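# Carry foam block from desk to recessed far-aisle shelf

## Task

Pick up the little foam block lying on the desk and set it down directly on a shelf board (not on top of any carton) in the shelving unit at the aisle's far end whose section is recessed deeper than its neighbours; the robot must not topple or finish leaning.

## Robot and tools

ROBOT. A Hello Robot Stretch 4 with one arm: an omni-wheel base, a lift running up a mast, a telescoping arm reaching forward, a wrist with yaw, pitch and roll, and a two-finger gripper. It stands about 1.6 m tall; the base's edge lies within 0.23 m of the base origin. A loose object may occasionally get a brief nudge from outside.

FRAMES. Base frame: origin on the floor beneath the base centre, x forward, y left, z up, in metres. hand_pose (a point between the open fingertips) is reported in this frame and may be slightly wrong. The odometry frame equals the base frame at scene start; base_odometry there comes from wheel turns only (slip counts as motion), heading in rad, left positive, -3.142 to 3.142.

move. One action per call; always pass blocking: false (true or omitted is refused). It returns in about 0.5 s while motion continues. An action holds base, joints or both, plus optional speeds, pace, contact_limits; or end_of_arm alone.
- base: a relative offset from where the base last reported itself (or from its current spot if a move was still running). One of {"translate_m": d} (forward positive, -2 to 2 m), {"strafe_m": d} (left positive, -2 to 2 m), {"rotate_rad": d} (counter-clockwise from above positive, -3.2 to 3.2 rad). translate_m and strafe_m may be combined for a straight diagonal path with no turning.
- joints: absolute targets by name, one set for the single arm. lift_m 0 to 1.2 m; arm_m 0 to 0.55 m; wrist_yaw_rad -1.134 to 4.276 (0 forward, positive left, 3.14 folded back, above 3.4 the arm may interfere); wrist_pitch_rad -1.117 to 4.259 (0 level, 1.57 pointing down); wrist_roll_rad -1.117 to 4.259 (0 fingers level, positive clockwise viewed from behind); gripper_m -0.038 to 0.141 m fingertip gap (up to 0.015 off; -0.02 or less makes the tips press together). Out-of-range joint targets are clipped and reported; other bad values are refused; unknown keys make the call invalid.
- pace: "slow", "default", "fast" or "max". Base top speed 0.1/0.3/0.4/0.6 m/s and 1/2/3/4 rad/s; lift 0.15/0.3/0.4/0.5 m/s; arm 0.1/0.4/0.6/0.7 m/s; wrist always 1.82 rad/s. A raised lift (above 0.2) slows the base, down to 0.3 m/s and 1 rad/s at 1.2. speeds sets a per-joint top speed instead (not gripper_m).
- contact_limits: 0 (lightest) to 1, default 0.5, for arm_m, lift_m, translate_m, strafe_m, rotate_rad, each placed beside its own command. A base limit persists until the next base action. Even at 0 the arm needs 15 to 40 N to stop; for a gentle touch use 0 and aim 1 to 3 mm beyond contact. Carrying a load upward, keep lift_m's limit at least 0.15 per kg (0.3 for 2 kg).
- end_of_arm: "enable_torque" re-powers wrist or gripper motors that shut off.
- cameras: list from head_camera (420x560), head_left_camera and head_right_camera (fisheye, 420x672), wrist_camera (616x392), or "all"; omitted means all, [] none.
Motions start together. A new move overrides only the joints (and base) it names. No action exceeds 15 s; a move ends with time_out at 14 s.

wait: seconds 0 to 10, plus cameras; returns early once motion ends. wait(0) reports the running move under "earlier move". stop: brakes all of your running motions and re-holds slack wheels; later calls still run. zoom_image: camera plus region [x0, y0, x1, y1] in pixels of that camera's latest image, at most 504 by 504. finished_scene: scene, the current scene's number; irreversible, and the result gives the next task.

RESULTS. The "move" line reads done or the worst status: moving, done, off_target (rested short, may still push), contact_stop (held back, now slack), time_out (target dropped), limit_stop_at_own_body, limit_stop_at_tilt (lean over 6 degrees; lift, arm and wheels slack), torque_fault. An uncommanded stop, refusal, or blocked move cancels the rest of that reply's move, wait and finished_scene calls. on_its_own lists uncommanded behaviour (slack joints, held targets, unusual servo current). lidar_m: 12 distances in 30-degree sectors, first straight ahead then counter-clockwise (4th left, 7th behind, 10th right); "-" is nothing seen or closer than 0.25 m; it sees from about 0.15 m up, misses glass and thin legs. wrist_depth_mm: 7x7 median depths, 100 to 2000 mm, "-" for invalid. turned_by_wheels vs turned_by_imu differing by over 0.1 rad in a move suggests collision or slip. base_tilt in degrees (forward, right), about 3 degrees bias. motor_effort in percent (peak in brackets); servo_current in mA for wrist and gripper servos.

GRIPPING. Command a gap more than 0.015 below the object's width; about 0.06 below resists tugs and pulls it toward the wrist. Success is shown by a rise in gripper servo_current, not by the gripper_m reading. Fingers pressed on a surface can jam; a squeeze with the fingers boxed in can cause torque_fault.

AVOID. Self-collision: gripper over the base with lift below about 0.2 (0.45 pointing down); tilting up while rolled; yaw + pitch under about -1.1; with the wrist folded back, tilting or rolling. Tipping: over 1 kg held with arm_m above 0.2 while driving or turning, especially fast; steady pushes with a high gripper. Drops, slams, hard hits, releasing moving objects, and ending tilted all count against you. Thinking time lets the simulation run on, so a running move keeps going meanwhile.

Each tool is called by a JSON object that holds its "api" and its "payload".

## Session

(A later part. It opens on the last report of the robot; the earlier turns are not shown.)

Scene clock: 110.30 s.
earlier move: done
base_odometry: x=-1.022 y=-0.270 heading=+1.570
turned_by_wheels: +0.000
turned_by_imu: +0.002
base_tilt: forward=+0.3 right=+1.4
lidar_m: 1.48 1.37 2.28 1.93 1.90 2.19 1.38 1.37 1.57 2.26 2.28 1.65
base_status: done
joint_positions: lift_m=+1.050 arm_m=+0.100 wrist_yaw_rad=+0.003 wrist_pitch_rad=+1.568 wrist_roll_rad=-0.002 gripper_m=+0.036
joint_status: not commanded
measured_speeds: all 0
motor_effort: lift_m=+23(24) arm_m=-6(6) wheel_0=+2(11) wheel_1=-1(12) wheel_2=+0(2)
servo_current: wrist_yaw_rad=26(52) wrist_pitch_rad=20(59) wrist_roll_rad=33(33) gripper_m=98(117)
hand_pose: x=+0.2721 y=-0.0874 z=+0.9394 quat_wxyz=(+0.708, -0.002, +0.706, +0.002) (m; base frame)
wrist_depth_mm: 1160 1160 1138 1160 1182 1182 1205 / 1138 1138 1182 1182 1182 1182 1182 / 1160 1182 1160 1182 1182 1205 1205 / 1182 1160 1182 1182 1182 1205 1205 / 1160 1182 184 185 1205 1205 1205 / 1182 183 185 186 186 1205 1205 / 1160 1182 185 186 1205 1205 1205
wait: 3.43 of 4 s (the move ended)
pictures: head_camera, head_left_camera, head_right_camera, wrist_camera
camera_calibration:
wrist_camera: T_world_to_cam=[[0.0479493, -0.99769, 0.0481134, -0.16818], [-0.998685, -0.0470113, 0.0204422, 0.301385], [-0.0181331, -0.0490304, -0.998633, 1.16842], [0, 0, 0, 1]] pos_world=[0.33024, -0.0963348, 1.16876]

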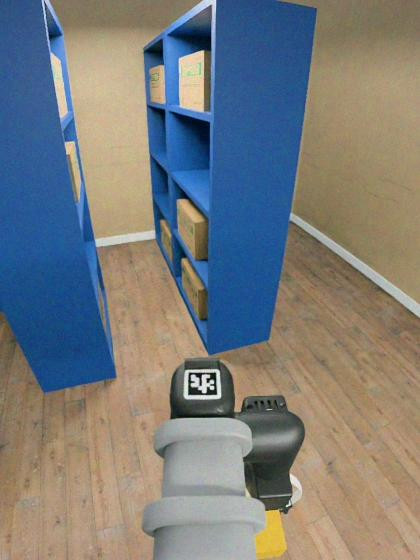

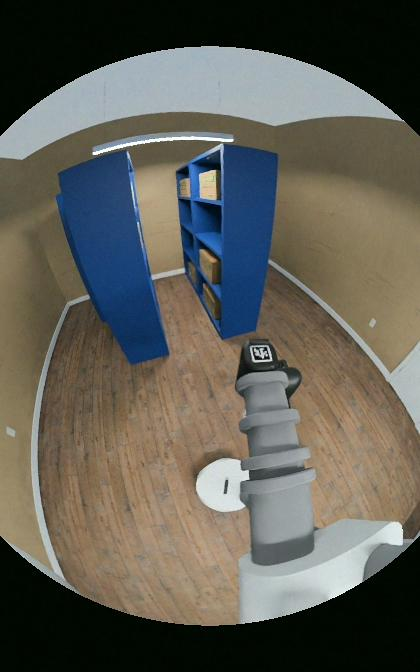

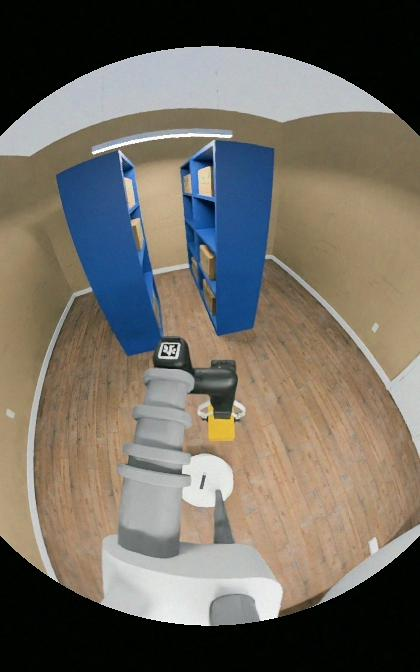

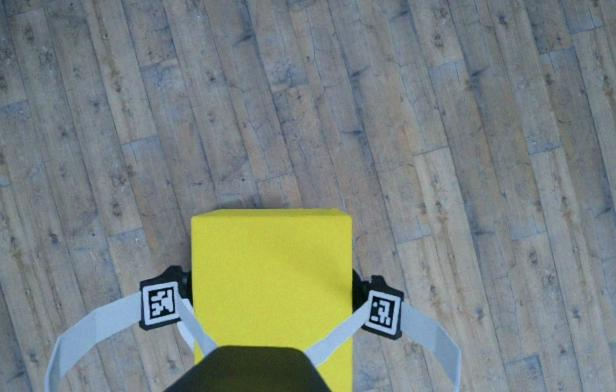

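{"api": "move", "payload": {"base": {"rotate_rad":0.18}, "joints": {"arm_m":0.0}, "blocking": false, "pace": "fast", "cameras": []}}

{"api": "wait", "payload": {"seconds": 3, "cameras": []}}

{"api": "move", "payload": {"base": {"translate_m":0.85,"strafe_m":-0.02}, "blocking": false, "pace": "fast", "cameras": []}}

{"api": "wait", "payload": {"seconds": 4}}

Scene clock: 139.43 s.
move: moving
base_odometry: x=-1.022 y=-0.270 heading=+1.723
turned_by_wheels: +0.153
turned_by_imu: +0.150
base_tilt: forward=+0.2 right=+1.4
lidar_m: 1.39 1.38 2.10 1.89 1.93 2.39 1.37 1.40 1.72 2.26 2.32 1.53
base_status: rotate_rad moving
joint_positions: lift_m=+1.050 arm_m=+0.029 wrist_yaw_rad=+0.003 wrist_pitch_rad=+1.568 wrist_roll_rad=-0.002 gripper_m=+0.036
joint_status: arm_m moving
joint sent to its limit — arm_m, lower limit.
measured_speeds: translate_m=-0.001 strafe_m=+0.001 rotate_rad=+0.302 lift_m=+0.000 arm_m=-0.187 wrist_yaw_rad=+0.000 wrist_pitch_rad=+0.000 wrist_roll_rad=+0.000
motor_effort: lift_m=+24(24) arm_m=-7(8) wheel_0=-3(7) wheel_1=-2(6) wheel_2=-2(6)
servo_current: wrist_yaw_rad=33(46) wrist_pitch_rad=33(46) wrist_roll_rad=26(33) gripper_m=111(111)
hand_pose: x=+0.2005 y=-0.0874 z=+0.9394 quat_wxyz=(+0.708, -0.002, +0.706, +0.002) (m; base frame)
wrist_depth_mm: 1160 1160 1160 1182 1205 1205 1205 / 1138 1160 1182 1182 1182 1182 1229 / 1160 1160 1182 1182 1182 1182 1205 / 1182 1160 1182 1182 1205 1182 1205 / 1160 1160 185 186 1205 1205 1229 / 1160 183 185 186 187 1205 1229 / 1160 1182 185 186 1205 1205 1229
pictures: none
No camera images: "cameras" was empty.

Scene clock: 140.03 s.
earlier move: done
base_odometry: x=-1.022 y=-0.270 heading=+1.750
turned_by_wheels: +0.027
turned_by_imu: +0.026
base_tilt: forward=+0.4 right=+1.4
lidar_m: 1.36 1.38 2.05 1.91 1.97 2.39 1.39 1.40 1.80 2.26 2.33 1.51
base_status: done
joint_positions: lift_m=+1.050 arm_m=+0.002 wrist_yaw_rad=+0.003 wrist_pitch_rad=+1.568 wrist_roll_rad=-0.002 gripper_m=+0.036
joint_status: all done
joint sent to its limit — arm_m, lower limit.
measured_speeds: all 0
motor_effort: lift_m=+24(24) arm_m=-6(9) wheel_0=-3(7) wheel_1=-1(6) wheel_2=-3(6)
servo_current: wrist_yaw_rad=46(46) wrist_pitch_rad=52(52) wrist_roll_rad=33(33) gripper_m=111(111)
hand_pose: x=+0.1743 y=-0.0874 z=+0.9394 quat_wxyz=(+0.708, -0.002, +0.706, +0.002) (m; base frame)
wrist_depth_mm: 1138 1160 1160 1182 1182 1182 1205 / 1138 1160 1182 1182 1182 1229 1205 / 1160 1160 1160 1182 1205 1182 1205 / 1138 1160 1182 1182 1205 1205 1229 / 1160 1182 184 185 1205 1205 1205 / 1138 183 185 185 186 1182 1205 / 1160 1182 185 186 1182 1205 1205
wait: 0.60 of 3 s (the move ended)
pictures: none
No camera images: "cameras" was empty.

Scene clock: 140.53 s.
move: moving
base_odometry: x=-1.028 y=-0.233 heading=+1.750
turned_by_wheels: +0.000
turned_by_imu: +0.000
base_tilt: forward=+0.3 right=+1.4
lidar_m: 1.35 1.35 2.09 1.92 1.95 2.44 1.40 1.42 1.84 2.28 2.33 1.48
base_status: translate_m moving; strafe_m moving
joint_positions: lift_m=+1.050 arm_m=+0.002 wrist_yaw_rad=+0.003 wrist_pitch_rad=+1.568 wrist_roll_rad=-0.002 gripper_m=+0.036
joint_status: not commanded
measured_speeds: translate_m=+0.142 strafe_m=-0.003 rotate_rad=+0.000 lift_m=+0.000 arm_m=+0.000 wrist_yaw_rad=+0.000 wrist_pitch_rad=+0.000 wrist_roll_rad=+0.000
motor_effort: lift_m=+24(24) arm_m=-6(6) wheel_0=+6(7) wheel_1=+5(6) wheel_2=-8(11)
servo_current: wrist_yaw_rad=39(39) wrist_pitch_rad=46(52) wrist_roll_rad=26(33) gripper_m=111(111)
hand_pose: x=+0.1743 y=-0.0874 z=+0.9394 quat_wxyz=(+0.708, -0.002, +0.706, +0.002) (m; base frame)
wrist_depth_mm: 1138 1160 1182 1160 1182 1205 1182 / 1160 1138 1182 1182 1205 1205 1205 / 1160 1182 1182 1182 1205 1205 1205 / 1182 1138 1160 1205 1182 1205 1229 / 1160 1182 184 186 1205 1205 1205 / 1182 185 184 186 185 1229 1205 / 1182 1182 186 185 1229 1182 1205
pictures: none
No camera images: "cameras" was empty.

Scene clock: 143.97 s.
earlier move: done
base_odometry: x=-1.154 y=+0.570 heading=+1.750
turned_by_wheels: +0.000
turned_by_imu: -0.002
base_tilt: forward=+0.3 right=+1.4
lidar_m: 1.01 0.59 0.69 2.04 2.08 2.62 3.00 2.26 2.35 2.17 0.93 0.66
base_status: done
joint_positions: lift_m=+1.050 arm_m=+0.002 wrist_yaw_rad=+0.003 wrist_pitch_rad=+1.568 wrist_roll_rad=-0.002 gripper_m=+0.036
joint_status: not commanded
measured_speeds: all 0
motor_effort: lift_m=+24(24) arm_m=-6(6) wheel_0=+1(8) wheel_1=+1(8) wheel_2=-1(11)
servo_current: wrist_yaw_rad=33(52) wrist_pitch_rad=39(59) wrist_roll_rad=33(39) gripper_m=111(117)
hand_pose: x=+0.1743 y=-0.0874 z=+0.9394 quat_wxyz=(+0.708, -0.002, +0.706, +0.002) (m; base frame)
wrist_depth_mm: - - 1182 1182 1182 - 1205 / - 1182 1160 1160 1182 1182 1182 / 1160 1160 1182 1182 1205 1182 1205 / 1160 1182 1160 1160 1182 1182 1205 / 1160 1160 184 185 1205 1229 1205 / 1160 183 185 186 186 1229 1205 / 1182 1182 185 185 1205 1182 1229
wait: 3.43 of 4 s (the move ended)
pictures: head_camera, head_left_camera, head_right_camera, wrist_camera
camera_calibration:
wrist_camera: T_world_to_cam=[[0.0478526, -0.997695, 0.0481149, -0.163475], [-0.99869, -0.0469146, 0.0204393, 0.203827], [-0.0181348, -0.04903, -0.998633, 1.16665], [0, 0, 0, 1]] pos_world=[0.23254, -0.0963347, 1.16876]

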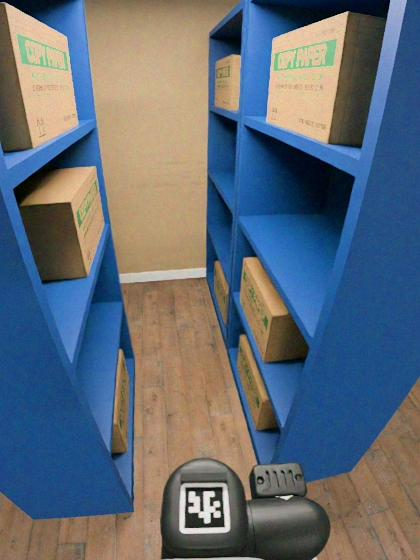

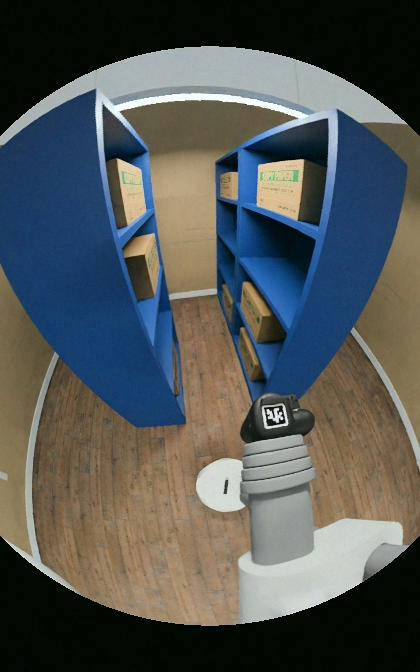

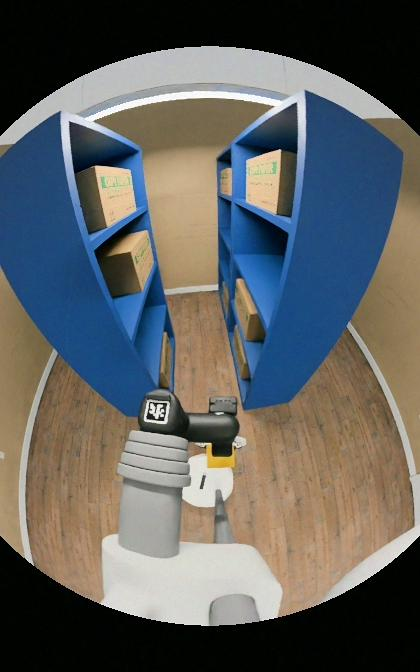

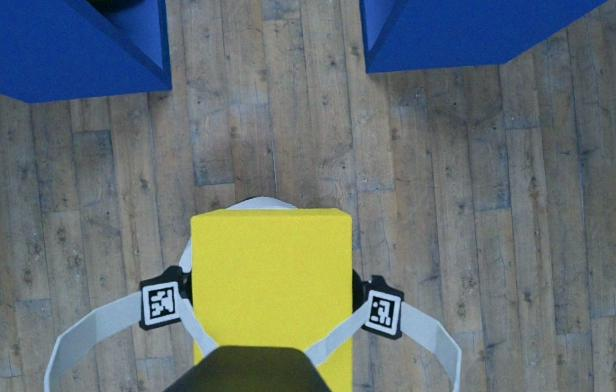

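{"api": "move", "payload": {"base": {"translate_m":0.8,"strafe_m":-0.04}, "blocking": false, "pace": "fast", "contact_limits": {"translate_m":0.3}, "cameras": []}}

{"api": "wait", "payload": {"seconds": 4}}

Scene clock: 153.73 s.
move: moving
base_odometry: x=-1.158 y=+0.608 heading=+1.750
turned_by_wheels: +0.000
turned_by_imu: -0.001
base_tilt: forward=+0.3 right=+1.5
lidar_m: 0.94 0.55 0.65 2.05 2.07 2.61 3.05 2.29 2.35 2.17 0.87 0.64
base_status: translate_m moving; strafe_m moving
joint_positions: lift_m=+1.050 arm_m=+0.002 wrist_yaw_rad=+0.003 wrist_pitch_rad=+1.568 wrist_roll_rad=-0.002 gripper_m=+0.036
joint_status: not commanded
measured_speeds: translate_m=+0.144 strafe_m=-0.007 rotate_rad=+0.005 lift_m=+0.000 arm_m=+0.000 wrist_yaw_rad=+0.000 wrist_pitch_rad=+0.000 wrist_roll_rad=+0.000
motor_effort: lift_m=+24(24) arm_m=-6(6) wheel_0=+7(8) wheel_1=+6(6) wheel_2=-8(11)
servo_current: wrist_yaw_rad=33(46) wrist_pitch_rad=39(46) wrist_roll_rad=26(33) gripper_m=104(111)
contact_limits: translate_m 0.3
hand_pose: x=+0.1743 y=-0.0874 z=+0.9394 quat_wxyz=(+0.708, -0.002, +0.706, +0.002) (m; base frame)
wrist_depth_mm: - 1138 1160 1160 - - 1205 / - 1182 1138 1182 1182 1182 1182 / 1160 1160 1160 1182 1205 1205 1205 / 1160 1160 1182 1182 1205 1205 1182 / 1182 1182 185 185 1205 1205 1205 / 1160 183 184 186 186 1229 1205 / 1160 1182 185 186 1182 1205 1229
pictures: none
No camera images: "cameras" was empty.

Scene clock: 157.03 s.
earlier move: done
base_odometry: x=-1.257 y=+1.365 heading=+1.750
turned_by_wheels: +0.000
turned_by_imu: -0.001
base_tilt: forward=+0.4 right=+1.4
lidar_m: 0.58 0.62 0.41 0.36 0.35 3.02 3.82 3.09 0.25 0.25 0.25 0.27
base_status: done
joint_positions: lift_m=+1.050 arm_m=+0.002 wrist_yaw_rad=+0.003 wrist_pitch_rad=+1.568 wrist_roll_rad=-0.002 gripper_m=+0.036
joint_status: not commanded
measured_speeds: all 0
motor_effort: lift_m=+24(24) arm_m=-6(6) wheel_0=+1(8) wheel_1=+2(7) wheel_2=+0(11)
servo_current: wrist_yaw_rad=39(46) wrist_pitch_rad=39(65) wrist_roll_rad=33(33) gripper_m=98(117)
contact_limits: translate_m 0.3
hand_pose: x=+0.1743 y=-0.0874 z=+0.9394 quat_wxyz=(+0.708, -0.002, +0.706, +0.002) (m; base frame)
wrist_depth_mm: - 1160 1182 1182 404 364 - / 809 1160 1160 1182 418 364 - / 809 1160 1182 1182 442 366 - / 798 1138 1160 1182 427 368 - / 820 1098 184 185 394 368 - / 654 171 185 186 184 - - / - 1160 185 186 - - -
wait: 3.30 of 4 s (the move ended)
pictures: head_camera, head_left_camera, head_right_camera, wrist_camera
camera_calibration:
wrist_camera: T_world_to_cam=[[0.0478526, -0.997695, 0.0481149, -0.163475], [-0.99869, -0.0469146, 0.0204393, 0.203827], [-0.0181348, -0.04903, -0.998633, 1.16665], [0, 0, 0, 1]] pos_world=[0.23254, -0.0963347, 1.16876]

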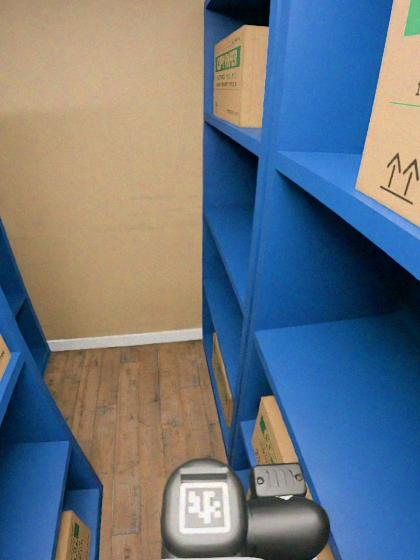

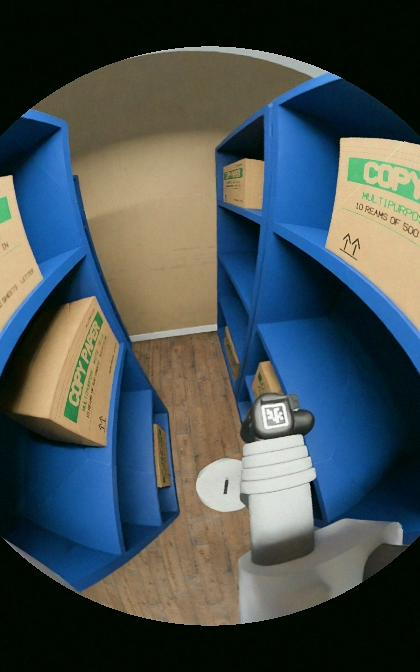

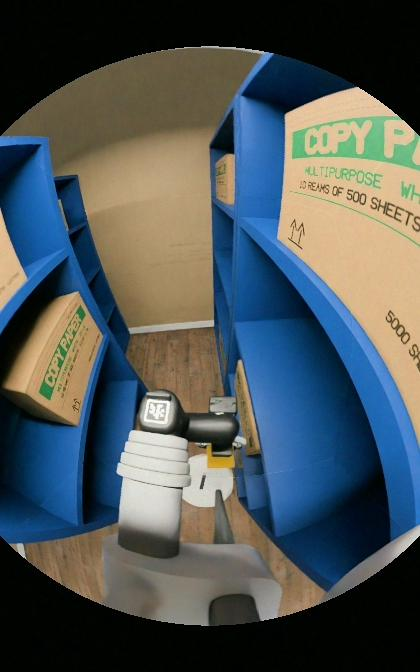

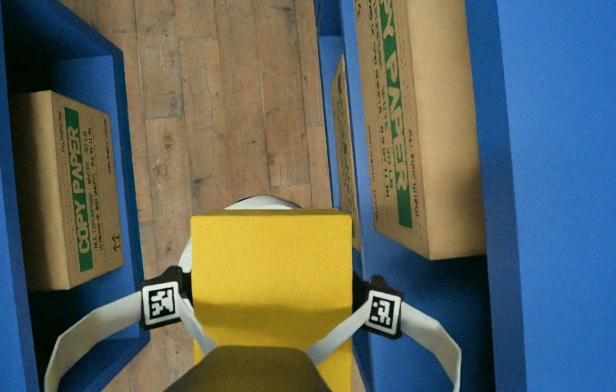

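{"api": "move", "payload": {"base": {"rotate_rad":0.18}, "blocking": false, "cameras": []}}

{"api": "wait", "payload": {"seconds": 2, "cameras": ["head_camera","head_left_camera"]}}

{"api": "move", "payload": {"base": {"translate_m":0.5,"strafe_m":0.03}, "contact_limits": {"translate_m":0.3}, "blocking": false, "cameras": []}}

{"api": "wait", "payload": {"seconds": 3.5}}

Scene clock: 186.27 s.
move: moving
base_odometry: x=-1.257 y=+1.365 heading=+1.903
turned_by_wheels: +0.152
turned_by_imu: +0.150
base_tilt: forward=+0.3 right=+1.4
lidar_m: 0.94 0.52 0.38 0.34 0.37 3.19 3.92 3.97 0.25 0.25 0.25 0.32
base_status: rotate_rad moving
joint_positions: lift_m=+1.050 arm_m=+0.002 wrist_yaw_rad=+0.003 wrist_pitch_rad=+1.568 wrist_roll_rad=-0.002 gripper_m=+0.036
joint_status: not commanded
measured_speeds: translate_m=+0.000 strafe_m=+0.002 rotate_rad=+0.302 lift_m=+0.000 arm_m=+0.000 wrist_yaw_rad=+0.000 wrist_pitch_rad=+0.000 wrist_roll_rad=+0.000
motor_effort: lift_m=+24(24) arm_m=-6(6) wheel_0=-3(6) wheel_1=-3(6) wheel_2=-2(6)
servo_current: wrist_yaw_rad=39(39) wrist_pitch_rad=33(52) wrist_roll_rad=33(33) gripper_m=111(111)
hand_pose: x=+0.1743 y=-0.0874 z=+0.9394 quat_wxyz=(+0.708, -0.002, +0.706, +0.002) (m; base frame)
wrist_depth_mm: - 1160 1182 1182 564 366 - / 820 1118 1182 1160 554 366 366 / 809 1025 1160 1182 621 370 370 / 809 1025 1160 1160 530 368 368 / 809 1160 185 185 462 370 - / - 175 184 186 186 368 - / - 1160 185 186 - - -
pictures: none
No camera images: "cameras" was empty.

Scene clock: 186.77 s.
earlier move: done
base_odometry: x=-1.257 y=+1.365 heading=+1.930
turned_by_wheels: +0.027
turned_by_imu: +0.027
base_tilt: forward=+0.4 right=+1.4
lidar_m: 1.10 0.51 0.36 0.35 0.39 3.28 3.90 4.01 0.25 0.25 0.25 0.30
base_status: done
joint_positions: lift_m=+1.050 arm_m=+0.002 wrist_yaw_rad=+0.003 wrist_pitch_rad=+1.568 wrist_roll_rad=-0.002 gripper_m=+0.036
joint_status: not commanded
measured_speeds: all 0
motor_effort: lift_m=+24(24) arm_m=-6(6) wheel_0=-4(6) wheel_1=-1(6) wheel_2=+0(6)
servo_current: wrist_yaw_rad=39(39) wrist_pitch_rad=46(52) wrist_roll_rad=26(33) gripper_m=104(111)
hand_pose: x=+0.1743 y=-0.0874 z=+0.9394 quat_wxyz=(+0.708, -0.002, +0.706, +0.002) (m; base frame)
wrist_depth_mm: - - 1160 1182 640 366 366 / 809 976 1182 1205 591 368 368 / 809 1060 1182 1182 574 368 370 / 809 1042 1182 1182 621 370 368 / 809 1182 184 185 480 370 370 / - 171 185 186 186 370 - / - 1160 185 185 - - -
wait: 0.50 of 2 s (the move ended)
pictures: head_camera, head_left_camera

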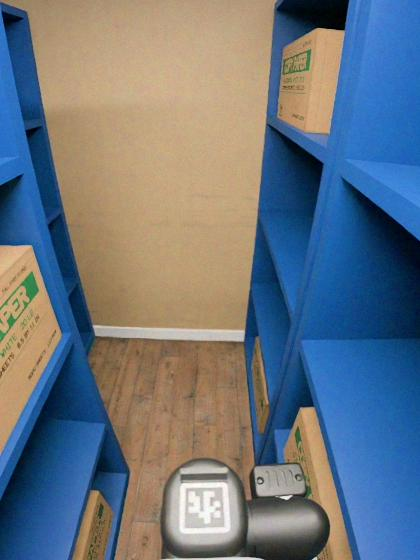

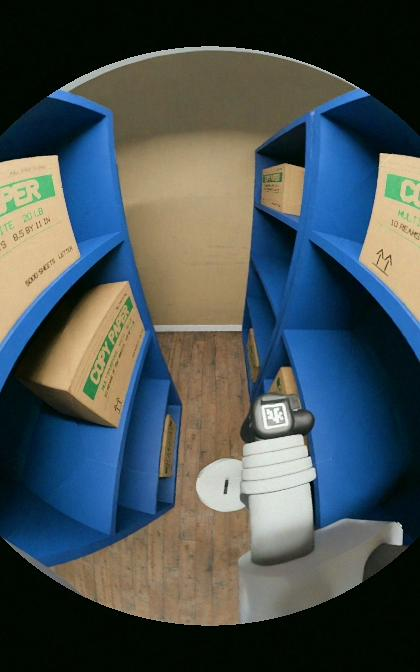

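Scene clock: 187.27 s.
move: moving
base_odometry: x=-1.270 y=+1.394 heading=+1.930
turned_by_wheels: +0.000
turned_by_imu: +0.000
base_tilt: forward=+0.3 right=+1.5
lidar_m: 1.14 0.49 0.36 0.34 0.37 3.25 3.94 0.32 0.25 0.25 0.25 0.34
base_status: translate_m moving; strafe_m moving
joint_positions: lift_m=+1.050 arm_m=+0.002 wrist_yaw_rad=+0.003 wrist_pitch_rad=+1.568 wrist_roll_rad=-0.002 gripper_m=+0.036
joint_status: not commanded
measured_speeds: translate_m=+0.123 strafe_m=+0.006 rotate_rad=-0.003 lift_m=+0.000 arm_m=+0.000 wrist_yaw_rad=+0.000 wrist_pitch_rad=+0.000 wrist_roll_rad=+0.000
motor_effort: lift_m=+23(24) arm_m=-6(6) wheel_0=+6(6) wheel_1=+8(8) wheel_2=-8(9)
servo_current: wrist_yaw_rad=39(46) wrist_pitch_rad=46(52) wrist_roll_rad=26(39) gripper_m=111(111)
contact_limits: translate_m 0.3
hand_pose: x=+0.1743 y=-0.0874 z=+0.9394 quat_wxyz=(+0.708, -0.002, +0.706, +0.002) (m; base frame)
wrist_depth_mm: - 1160 1160 1182 627 366 370 / 809 1098 1182 1182 539 368 368 / 809 1060 1182 1182 580 368 370 / 809 1025 1160 1182 627 368 368 / 809 1042 184 185 530 370 370 / - 176 185 186 187 373 373 / - 1182 186 185 - - -
pictures: none
No camera images: "cameras" was empty.

Scene clock: 189.93 s.
earlier move: done
base_odometry: x=-1.461 y=+1.822 heading=+1.930
turned_by_wheels: +0.000
turned_by_imu: -0.001
base_tilt: forward=+0.4 right=+1.4
lidar_m: 1.11 1.05 0.32 0.29 0.33 0.48 - 0.38 0.25 0.25 0.28 0.41
base_status: done
joint_positions: lift_m=+1.050 arm_m=+0.002 wrist_yaw_rad=+0.003 wrist_pitch_rad=+1.568 wrist_roll_rad=-0.002 gripper_m=+0.036
joint_status: not commanded
measured_speeds: all 0
motor_effort: lift_m=+24(24) arm_m=-6(6) wheel_0=+1(7) wheel_1=+2(8) wheel_2=+0(10)
servo_current: wrist_yaw_rad=39(46) wrist_pitch_rad=46(59) wrist_roll_rad=26(39) gripper_m=111(111)
contact_limits: translate_m 0.3
hand_pose: x=+0.1743 y=-0.0874 z=+0.9394 quat_wxyz=(+0.708, -0.002, +0.706, +0.002) (m; base frame)
wrist_depth_mm: 1160 1160 1182 1160 976 - - / 1160 1160 1160 1182 917 - - / 1138 1160 1160 1182 1008 - - / - 1160 1160 1160 1182 392 276 / - 1025 184 185 - - - / 809 183 185 186 186 559 512 / - 1078 185 185 640 392 389
wait: 2.67 of 3.5 s (the move ended)
pictures: head_camera, head_left_camera, head_right_camera, wrist_camera
camera_calibration:
wrist_camera: T_world_to_cam=[[0.0478526, -0.997695, 0.0481149, -0.163475], [-0.99869, -0.0469146, 0.0204393, 0.203827], [-0.0181348, -0.04903, -0.998633, 1.16665], [0, 0, 0, 1]] pos_world=[0.23254, -0.0963347, 1.16876]

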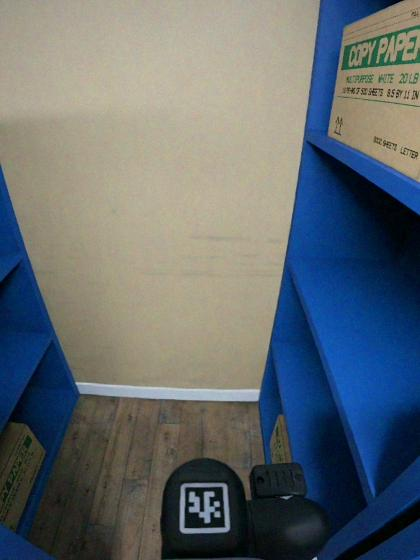

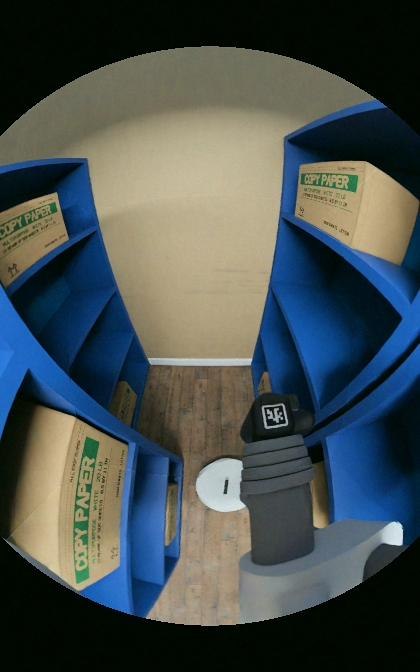

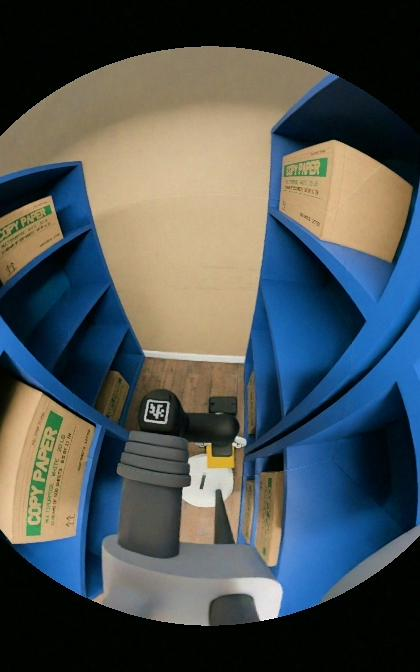

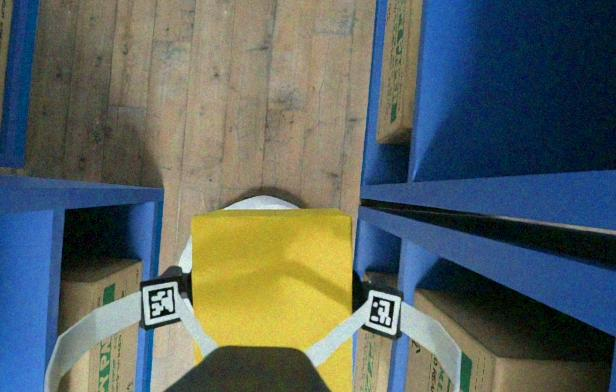

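{"api": "move", "payload": {"base": {"translate_m":0.58}, "pace": "fast", "contact_limits": {"translate_m":0.3}, "blocking": false, "cameras": []}}

{"api": "wait", "payload": {"seconds": 4, "cameras": []}}

{"api": "move", "payload": {"base": {"rotate_rad":1.57}, "joints": {"lift_m":0.93}, "blocking": false, "cameras": []}}

{"api": "wait", "payload": {"seconds": 3, "cameras": []}}

{"api": "move", "payload": {"joints": {"wrist_pitch_rad":0}, "blocking": false, "cameras": []}}

{"api": "wait", "payload": {"seconds": 2}}

Scene clock: 217.43 s.
move: moving
base_odometry: x=-1.474 y=+1.857 heading=+1.930
turned_by_wheels: +0.000
turned_by_imu: -0.001
base_tilt: forward=+0.4 right=+1.3
lidar_m: 1.07 1.06 0.30 0.30 0.32 0.47 - 0.38 0.27 0.25 0.28 0.42
base_status: translate_m moving
joint_positions: lift_m=+1.050 arm_m=+0.002 wrist_yaw_rad=+0.003 wrist_pitch_rad=+1.568 wrist_roll_rad=-0.002 gripper_m=+0.036
joint_status: not commanded
measured_speeds: translate_m=+0.144 strafe_m=+0.002 rotate_rad=+0.001 lift_m=+0.000 arm_m=+0.000 wrist_yaw_rad=+0.000 wrist_pitch_rad=+0.000 wrist_roll_rad=+0.000
motor_effort: lift_m=+24(24) arm_m=-6(6) wheel_0=+6(7) wheel_1=+6(6) wheel_2=-9(11)
servo_current: wrist_yaw_rad=46(46) wrist_pitch_rad=46(52) wrist_roll_rad=33(33) gripper_m=104(111)
contact_limits: translate_m 0.3
hand_pose: x=+0.1743 y=-0.0874 z=+0.9394 quat_wxyz=(+0.708, -0.002, +0.706, +0.002) (m; base frame)
wrist_depth_mm: 1138 1160 1160 1182 931 - - / 1138 1160 1160 1182 904 - - / 1138 1160 1182 1182 991 - - / 1160 1182 1160 1160 - 415 - / - 1098 184 185 - 362 273 / 820 183 185 186 186 580 - / 137 1060 185 186 591 424 427
pictures: none
No camera images: "cameras" was empty.

Scene clock: 220.10 s.
earlier move: done
base_odometry: x=-1.665 y=+2.365 heading=+1.930
turned_by_wheels: +0.000
turned_by_imu: -0.001
base_tilt: forward=+0.4 right=+1.3
lidar_m: 0.51 0.58 0.73 0.73 0.51 0.46 1.01 0.41 0.30 0.27 0.29 0.45
base_status: done
joint_positions: lift_m=+1.050 arm_m=+0.002 wrist_yaw_rad=+0.003 wrist_pitch_rad=+1.568 wrist_roll_rad=-0.002 gripper_m=+0.036
joint_status: not commanded
measured_speeds: all 0
motor_effort: lift_m=+24(24) arm_m=-6(6) wheel_0=+1(8) wheel_1=+3(8) wheel_2=-1(11)
servo_current: wrist_yaw_rad=39(46) wrist_pitch_rad=46(59) wrist_roll_rad=33(33) gripper_m=104(111)
contact_limits: translate_m 0.3
hand_pose: x=+0.1743 y=-0.0874 z=+0.9394 quat_wxyz=(+0.708, -0.002, +0.706, +0.002) (m; base frame)
wrist_depth_mm: - - - - - 591 574 / 1138 1160 1160 1182 931 - - / 1160 1160 1182 1205 1182 - - / 1138 1182 1160 1182 1042 - - / 1160 1160 184 185 831 - - / 1160 183 185 186 186 - - / 1160 1182 185 186 831 - -
wait: 2.67 of 4 s (the move ended)
pictures: none
No camera images: "cameras" was empty.

Scene clock: 220.60 s.
move: moving
base_odometry: x=-1.665 y=+2.365 heading=+2.120
turned_by_wheels: +0.189
turned_by_imu: +0.187
base_tilt: forward=+0.4 right=+1.4
lidar_m: 0.54 0.63 0.74 0.72 0.43 0.58 0.66 0.34 0.27 0.27 0.34 0.55
base_status: rotate_rad moving
joint_positions: lift_m=+1.011 arm_m=+0.002 wrist_yaw_rad=+0.003 wrist_pitch_rad=+1.568 wrist_roll_rad=-0.002 gripper_m=+0.036
joint_status: lift_m moving
measured_speeds: translate_m=+0.001 strafe_m=+0.001 rotate_rad=+0.724 lift_m=-0.149 arm_m=+0.000 wrist_yaw_rad=+0.000 wrist_pitch_rad=+0.000 wrist_roll_rad=+0.000
motor_effort: lift_m=+13(24) arm_m=-6(6) wheel_0=-5(7) wheel_1=-5(5) wheel_2=-6(7)
servo_current: wrist_yaw_rad=39(39) wrist_pitch_rad=33(46) wrist_roll_rad=26(39) gripper_m=111(111)
hand_pose: x=+0.1743 y=-0.0874 z=+0.9010 quat_wxyz=(+0.708, -0.002, +0.706, +0.002) (m; base frame)
wrist_depth_mm: 1098 1118 - - - 554 488 / 1118 1138 1138 1138 - 615 574 / 1118 1118 1138 1160 1160 - - / 1138 1138 1138 1138 1138 - - / 1138 1138 184 185 809 - - / 1138 183 185 186 187 - - / - 1160 185 185 798 - -
pictures: none
No camera images: "cameras" was empty.

Scene clock: 222.47 s.
earlier move: done
base_odometry: x=-1.665 y=+2.365 heading=-2.784
turned_by_wheels: +1.380
turned_by_imu: +1.362
base_tilt: forward=+0.3 right=+1.4
lidar_m: 0.72 0.47 0.43 1.06 0.41 0.30 0.31 0.32 0.43 0.54 0.58 0.75
base_status: done
joint_positions: lift_m=+0.930 arm_m=+0.002 wrist_yaw_rad=+0.003 wrist_pitch_rad=+1.568 wrist_roll_rad=-0.002 gripper_m=+0.036
joint_status: all done
measured_speeds: all 0
motor_effort: lift_m=+14(24) arm_m=-6(6) wheel_0=-4(8) wheel_1=-1(7) wheel_2=-2(8)
servo_current: wrist_yaw_rad=33(46) wrist_pitch_rad=33(59) wrist_roll_rad=26(39) gripper_m=111(111)
hand_pose: x=+0.1743 y=-0.0874 z=+0.8202 quat_wxyz=(+0.708, -0.002, +0.706, +0.002) (m; base frame)
wrist_depth_mm: - 1042 1042 1042 1060 1078 - / - 1042 1060 1078 1078 1078 - / 1025 1060 1060 1042 1042 1060 - / 1042 1042 1060 1060 1060 1060 - / 1042 1042 184 185 1078 1078 - / 1042 183 185 185 186 - - / 1060 1060 185 186 1060 - -
wait: 1.87 of 3 s (the move ended)
pictures: none
No camera images: "cameras" was empty.

Scene clock: 222.97 s.
move: moving
base_odometry: x=-1.665 y=+2.365 heading=-2.784
turned_by_wheels: +0.000
turned_by_imu: +0.000
base_tilt: forward=+0.3 right=+1.5
lidar_m: 0.72 0.46 0.46 1.05 0.43 0.29 0.28 0.33 0.44 0.53 0.55 0.76
base_status: not commanded
joint_positions: lift_m=+0.930 arm_m=+0.002 wrist_yaw_rad=+0.003 wrist_pitch_rad=+0.963 wrist_roll_rad=-0.002 gripper_m=+0.036
joint_status: wrist_pitch_rad moving
measured_speeds: translate_m=+0.000 strafe_m=+0.000 rotate_rad=+0.000 lift_m=+0.000 arm_m=+0.000 wrist_yaw_rad=+0.000 wrist_pitch_rad=-1.812 wrist_roll_rad=+0.000
motor_effort: lift_m=+14(15) arm_m=-6(6) wheel_0=-4(4) wheel_1=-1(1) wheel_2=-2(2)
servo_current: wrist_yaw_rad=39(46) wrist_pitch_rad=124(124) wrist_roll_rad=26(33) gripper_m=104(111)
hand_pose: x=+0.3384 y=-0.0869 z=+0.8719 quat_wxyz=(+0.886, -0.001, +0.463, +0.002) (m; base frame)
wrist_depth_mm: - - - - - 931 - / - 768 768 768 768 798 - / - 917 917 917 759 759 - / - 1118 1008 976 - 946 - / - 1160 184 186 1182 1138 - / - 175 184 186 186 - - / - 991 185 186 1025 - -
pictures: none
No camera images: "cameras" was empty.

Scene clock: 223.97 s.
earlier move: done
base_odometry: x=-1.665 y=+2.365 heading=-2.784
turned_by_wheels: +0.000
turned_by_imu: +0.000
base_tilt: forward=+0.2 right=+1.4
lidar_m: 0.72 0.49 0.44 1.09 0.40 0.29 0.28 0.33 0.44 0.54 0.59 0.74
base_status: not commanded
joint_positions: lift_m=+0.930 arm_m=+0.002 wrist_yaw_rad=+0.003 wrist_pitch_rad=+0.007 wrist_roll_rad=-0.002 gripper_m=+0.036
joint_status: all done
measured_speeds: all 0
motor_effort: lift_m=+14(15) arm_m=-6(6) wheel_0=-4(4) wheel_1=-1(1) wheel_2=-2(2)
servo_current: wrist_yaw_rad=33(46) wrist_pitch_rad=59(150) wrist_roll_rad=26(33) gripper_m=111(117)
hand_pose: x=+0.4620 y=-0.0866 z=+1.1065 quat_wxyz=(+1.000, -0.001, +0.004, +0.002) (m; base frame)
wrist_depth_mm: - - - - - - - / 530 - - - - - - / 530 - - - - - - / - - - - - 976 - / - - 184 186 - 960 - / - 175 185 185 185 - - / 137 - 185 186 - - -
wait: 1.00 of 2 s (the move ended)
pictures: head_camera, head_left_camera, head_right_camera, wrist_camera
camera_calibration:
wrist_camera: T_world_to_cam=[[-0.0447278, -0.99797, 0.0453413, -0.138615], [-0.0299111, -0.0440285, -0.998582, 1.16794], [0.998551, -0.0460206, -0.0278811, -0.204793], [0, 0, 0, 1]] pos_world=[0.23323, -0.0963359, 1.16686]

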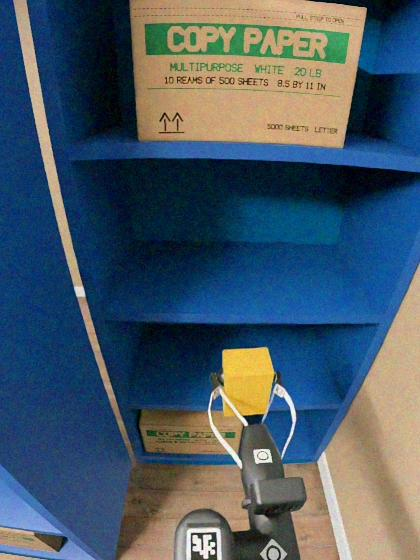

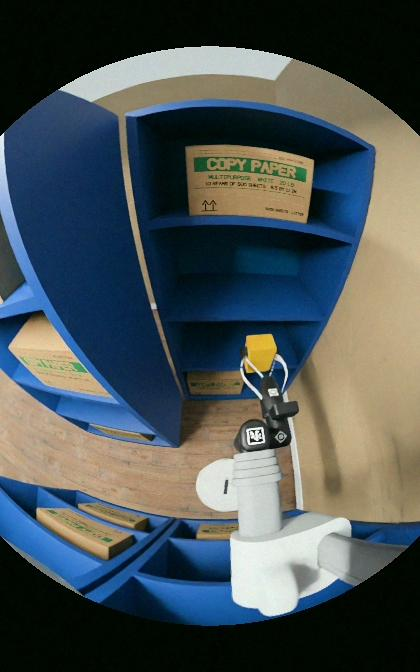

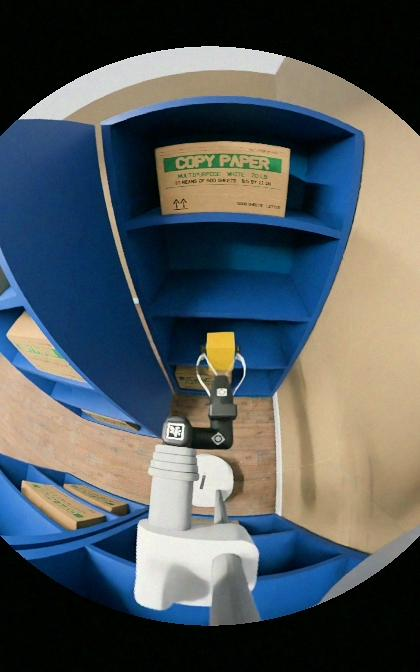

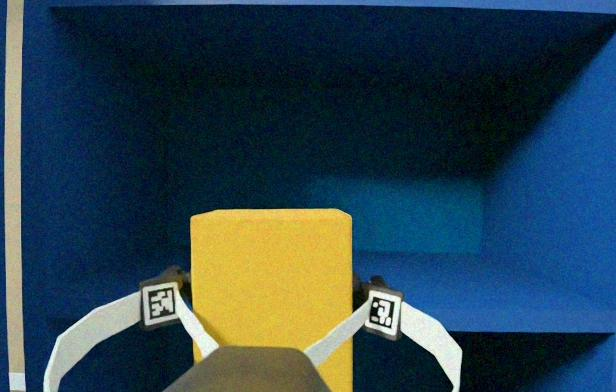

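{"api": "move", "payload": {"joints": {"arm_m":0.4}, "contact_limits": {"arm_m":0.1}, "blocking": false, "cameras": []}}

{"api": "wait", "payload": {"seconds": 2, "cameras": []}}

{"api": "move", "payload": {"joints": {"lift_m":0.895}, "pace": "slow", "blocking": false, "cameras": []}}

{"api": "wait", "payload": {"seconds": 1.2}}

Scene clock: 235.30 s.
move: moving
base_odometry: x=-1.665 y=+2.365 heading=-2.784
turned_by_wheels: +0.000
turned_by_imu: -0.001
base_tilt: forward=+0.4 right=+1.5
lidar_m: 0.73 0.49 0.42 1.08 0.41 0.31 0.29 0.35 0.42 0.54 0.58 0.75
base_status: not commanded
joint_positions: lift_m=+0.930 arm_m=+0.054 wrist_yaw_rad=+0.003 wrist_pitch_rad=+0.007 wrist_roll_rad=-0.002 gripper_m=+0.036
joint_status: arm_m moving
measured_speeds: translate_m=+0.000 strafe_m=+0.000 rotate_rad=+0.000 lift_m=+0.000 arm_m=+0.198 wrist_yaw_rad=+0.000 wrist_pitch_rad=+0.000 wrist_roll_rad=+0.000
motor_effort: lift_m=+14(14) arm_m=+8(9) wheel_0=-4(4) wheel_1=-1(1) wheel_2=-2(2)
servo_current: wrist_yaw_rad=39(46) wrist_pitch_rad=46(59) wrist_roll_rad=33(33) gripper_m=104(111)
contact_limits: arm_m 0.1
hand_pose: x=+0.5140 y=-0.0866 z=+1.1066 quat_wxyz=(+1.000, -0.001, +0.003, +0.002) (m; base frame)
wrist_depth_mm: 504 - - - - - - / 508 - - - - - - / 512 - - - - - - / 521 - - - - - - / 512 - 184 186 - 946 - / - 175 185 185 185 - - / 496 - 185 186 - 904 -
pictures: none
No camera images: "cameras" was empty.

Scene clock: 237.07 s.
earlier move: done
base_odometry: x=-1.665 y=+2.365 heading=-2.784
turned_by_wheels: +0.000
turned_by_imu: +0.000
base_tilt: forward=+0.3 right=+1.4
lidar_m: 0.72 0.48 0.44 1.06 0.37 0.30 0.27 0.34 0.44 0.54 0.57 0.75
base_status: not commanded
joint_positions: lift_m=+0.930 arm_m=+0.400 wrist_yaw_rad=+0.003 wrist_pitch_rad=+0.007 wrist_roll_rad=-0.002 gripper_m=+0.036
joint_status: all done
measured_speeds: all 0
motor_effort: lift_m=+14(15) arm_m=+6(10) wheel_0=-4(4) wheel_1=-1(1) wheel_2=-2(2)
servo_current: wrist_yaw_rad=39(46) wrist_pitch_rad=46(65) wrist_roll_rad=26(33) gripper_m=104(111)
contact_limits: arm_m 0.1
hand_pose: x=+0.8593 y=-0.0866 z=+1.1066 quat_wxyz=(+1.000, -0.001, +0.003, +0.002) (m; base frame)
wrist_depth_mm: 504 585 580 580 574 569 569 / 504 585 580 580 574 569 564 / 512 585 580 580 580 569 574 / 492 591 585 580 580 574 569 / 517 603 184 185 580 580 580 / 445 181 185 186 186 580 580 / 330 342 185 185 355 334 382
wait: 1.77 of 2 s (the move ended)
pictures: none
No camera images: "cameras" was empty.

Scene clock: 237.57 s.
move: moving
base_odometry: x=-1.665 y=+2.365 heading=-2.784
turned_by_wheels: +0.000
turned_by_imu: +0.000
base_tilt: forward=+0.4 right=+1.4
lidar_m: 0.72 0.47 0.46 1.09 0.41 0.32 0.29 0.32 0.44 0.52 0.57 0.75
base_status: not commanded
joint_positions: lift_m=+0.906 arm_m=+0.400 wrist_yaw_rad=+0.003 wrist_pitch_rad=+0.007 wrist_roll_rad=-0.002 gripper_m=+0.036
joint_status: lift_m moving
measured_speeds: translate_m=+0.000 strafe_m=+0.000 rotate_rad=+0.000 lift_m=-0.069 arm_m=+0.000 wrist_yaw_rad=+0.000 wrist_pitch_rad=+0.000 wrist_roll_rad=+0.000
motor_effort: lift_m=+11(15) arm_m=+6(6) wheel_0=-4(4) wheel_1=-1(2) wheel_2=-2(2)
servo_current: wrist_yaw_rad=39(39) wrist_pitch_rad=52(59) wrist_roll_rad=33(33) gripper_m=91(111)
contact_limits: arm_m 0.1
hand_pose: x=+0.8593 y=-0.0866 z=+1.0822 quat_wxyz=(+1.000, -0.001, +0.003, +0.002) (m; base frame)
wrist_depth_mm: 508 580 580 574 574 569 564 / 512 585 580 580 569 569 569 / 512 585 580 580 580 574 569 / 492 591 585 580 580 580 574 / 492 591 184 186 580 585 580 / 415 180 185 186 185 413 415 / 287 297 185 186 309 289 329
pictures: none
No camera images: "cameras" was empty.

Scene clock: 238.20 s.
earlier move: done
base_odometry: x=-1.665 y=+2.365 heading=-2.784
turned_by_wheels: +0.000
turned_by_imu: +0.000
base_tilt: forward=+0.4 right=+1.3
lidar_m: 0.71 0.48 0.44 1.09 0.43 0.29 0.29 0.32 0.42 0.54 0.59 0.74
base_status: not commanded
joint_positions: lift_m=+0.895 arm_m=+0.400 wrist_yaw_rad=+0.003 wrist_pitch_rad=+0.005 wrist_roll_rad=-0.002 gripper_m=+0.036
joint_status: all done
measured_speeds: all 0
motor_effort: lift_m=+13(15) arm_m=+6(6) wheel_0=-4(4) wheel_1=-1(2) wheel_2=-2(2)
servo_current: wrist_yaw_rad=39(46) wrist_pitch_rad=26(65) wrist_roll_rad=26(33) gripper_m=104(111)
contact_limits: arm_m 0.1
hand_pose: x=+0.8593 y=-0.0866 z=+1.0723 quat_wxyz=(+1.000, -0.001, +0.002, +0.002) (m; base frame)
wrist_depth_mm: 508 580 580 574 574 574 564 / 508 580 580 574 574 574 569 / 512 591 580 574 574 574 569 / 496 591 585 585 580 574 574 / 496 597 184 185 585 580 574 / 387 181 184 186 185 387 389 / 267 274 185 185 286 268 306
wait: 0.63 of 1.2 s (the move ended)
pictures: head_camera, head_left_camera, head_right_camera, wrist_camera
camera_calibration:
wrist_camera: T_world_to_cam=[[-0.0448262, -0.99797, 0.0452407, -0.1191], [-0.0277115, -0.0440266, -0.998646, 1.14385], [0.99861, -0.0460192, -0.0256817, -0.604914], [0, 0, 0, 1]] pos_world=[0.630433, -0.0963359, 1.13215]

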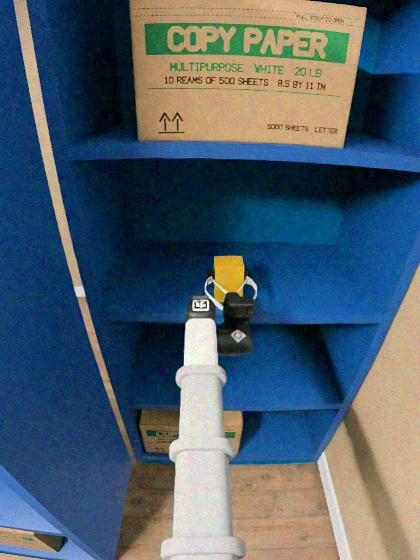

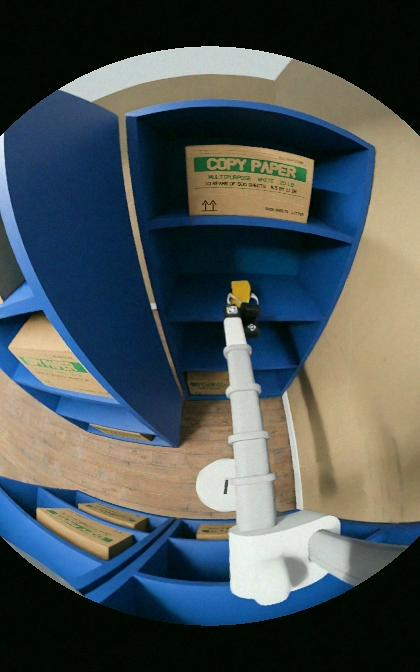

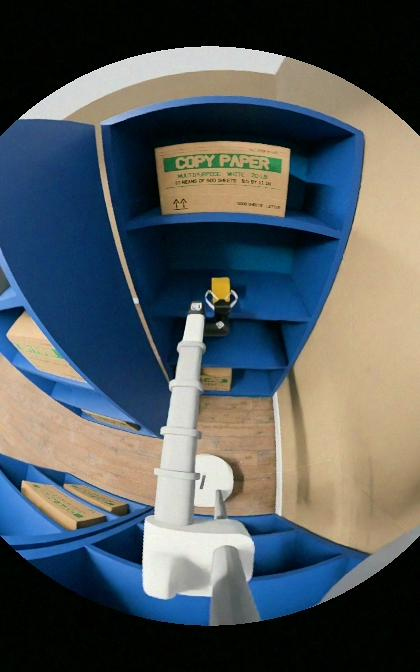

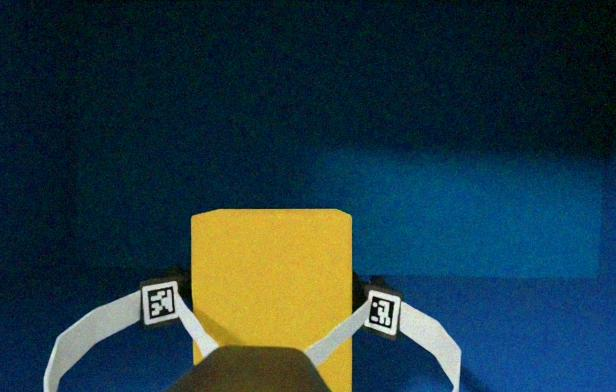

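{"api": "move", "payload": {"joints": {"lift_m":0.891}, "pace": "slow", "blocking": false, "cameras": []}}

{"api": "wait", "payload": {"seconds": 0.7, "cameras": ["head_camera"]}}

Scene clock: 244.40 s.
move: moving
base_odometry: x=-1.665 y=+2.365 heading=-2.784
turned_by_wheels: +0.000
turned_by_imu: -0.001
base_tilt: forward=+0.4 right=+1.4
lidar_m: 0.70 0.50 0.46 1.08 0.39 0.31 0.28 0.32 0.42 0.54 0.57 0.75
base_status: not commanded
joint_positions: lift_m=+0.892 arm_m=+0.400 wrist_yaw_rad=+0.003 wrist_pitch_rad=+0.002 wrist_roll_rad=-0.002 gripper_m=+0.036
joint_status: lift_m moving
measured_speeds: all 0
motor_effort: lift_m=+14(14) arm_m=+6(6) wheel_0=-4(4) wheel_1=-1(1) wheel_2=-2(2)
servo_current: wrist_yaw_rad=39(46) wrist_pitch_rad=46(59) wrist_roll_rad=26(33) gripper_m=104(111)
contact_limits: arm_m 0.1
hand_pose: x=+0.8593 y=-0.0866 z=+1.0691 quat_wxyz=(+1.000, -0.001, +0.001, +0.002) (m; base frame)
wrist_depth_mm: 508 585 580 580 580 569 574 / 512 585 585 580 580 580 574 / 512 591 585 585 580 574 574 / 492 585 585 580 574 580 574 / 496 591 184 186 580 580 574 / 389 183 185 186 185 392 392 / 267 273 185 185 287 268 307
pictures: none
No camera images: "cameras" was empty.

Scene clock: 244.47 s.
earlier move: done
base_odometry: x=-1.665 y=+2.365 heading=-2.784
turned_by_wheels: +0.000
turned_by_imu: +0.000
base_tilt: forward=+0.2 right=+1.3
lidar_m: 0.73 0.48 0.45 1.05 0.38 0.31 0.28 0.33 0.42 0.53 0.58 0.74
base_status: not commanded
joint_positions: lift_m=+0.892 arm_m=+0.400 wrist_yaw_rad=+0.003 wrist_pitch_rad=+0.002 wrist_roll_rad=-0.002 gripper_m=+0.036
joint_status: all done
measured_speeds: all 0
motor_effort: lift_m=+13(14) arm_m=+6(6) wheel_0=-4(4) wheel_1=-1(1) wheel_2=-2(2)
servo_current: wrist_yaw_rad=46(46) wrist_pitch_rad=52(59) wrist_roll_rad=26(33) gripper_m=98(111)
contact_limits: arm_m 0.1
hand_pose: x=+0.8593 y=-0.0866 z=+1.0691 quat_wxyz=(+1.000, -0.001, +0.001, +0.002) (m; base frame)
wrist_depth_mm: 504 585 580 569 574 574 574 / 508 585 580 580 574 580 569 / 512 591 585 580 580 580 574 / 500 585 585 580 580 580 574 / 500 591 184 186 585 580 574 / 394 182 184 185 185 392 394 / 266 274 185 185 287 270 307
wait: 0.07 of 0.7 s (the move ended)
pictures: head_camera

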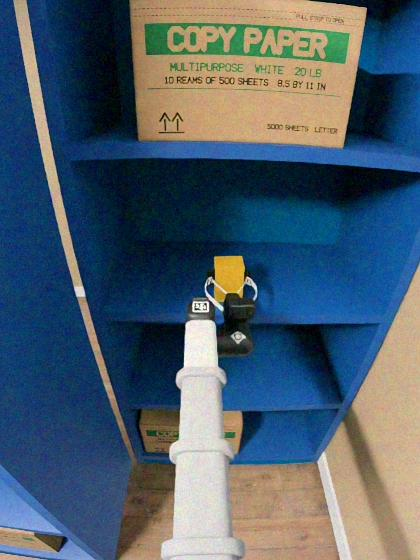

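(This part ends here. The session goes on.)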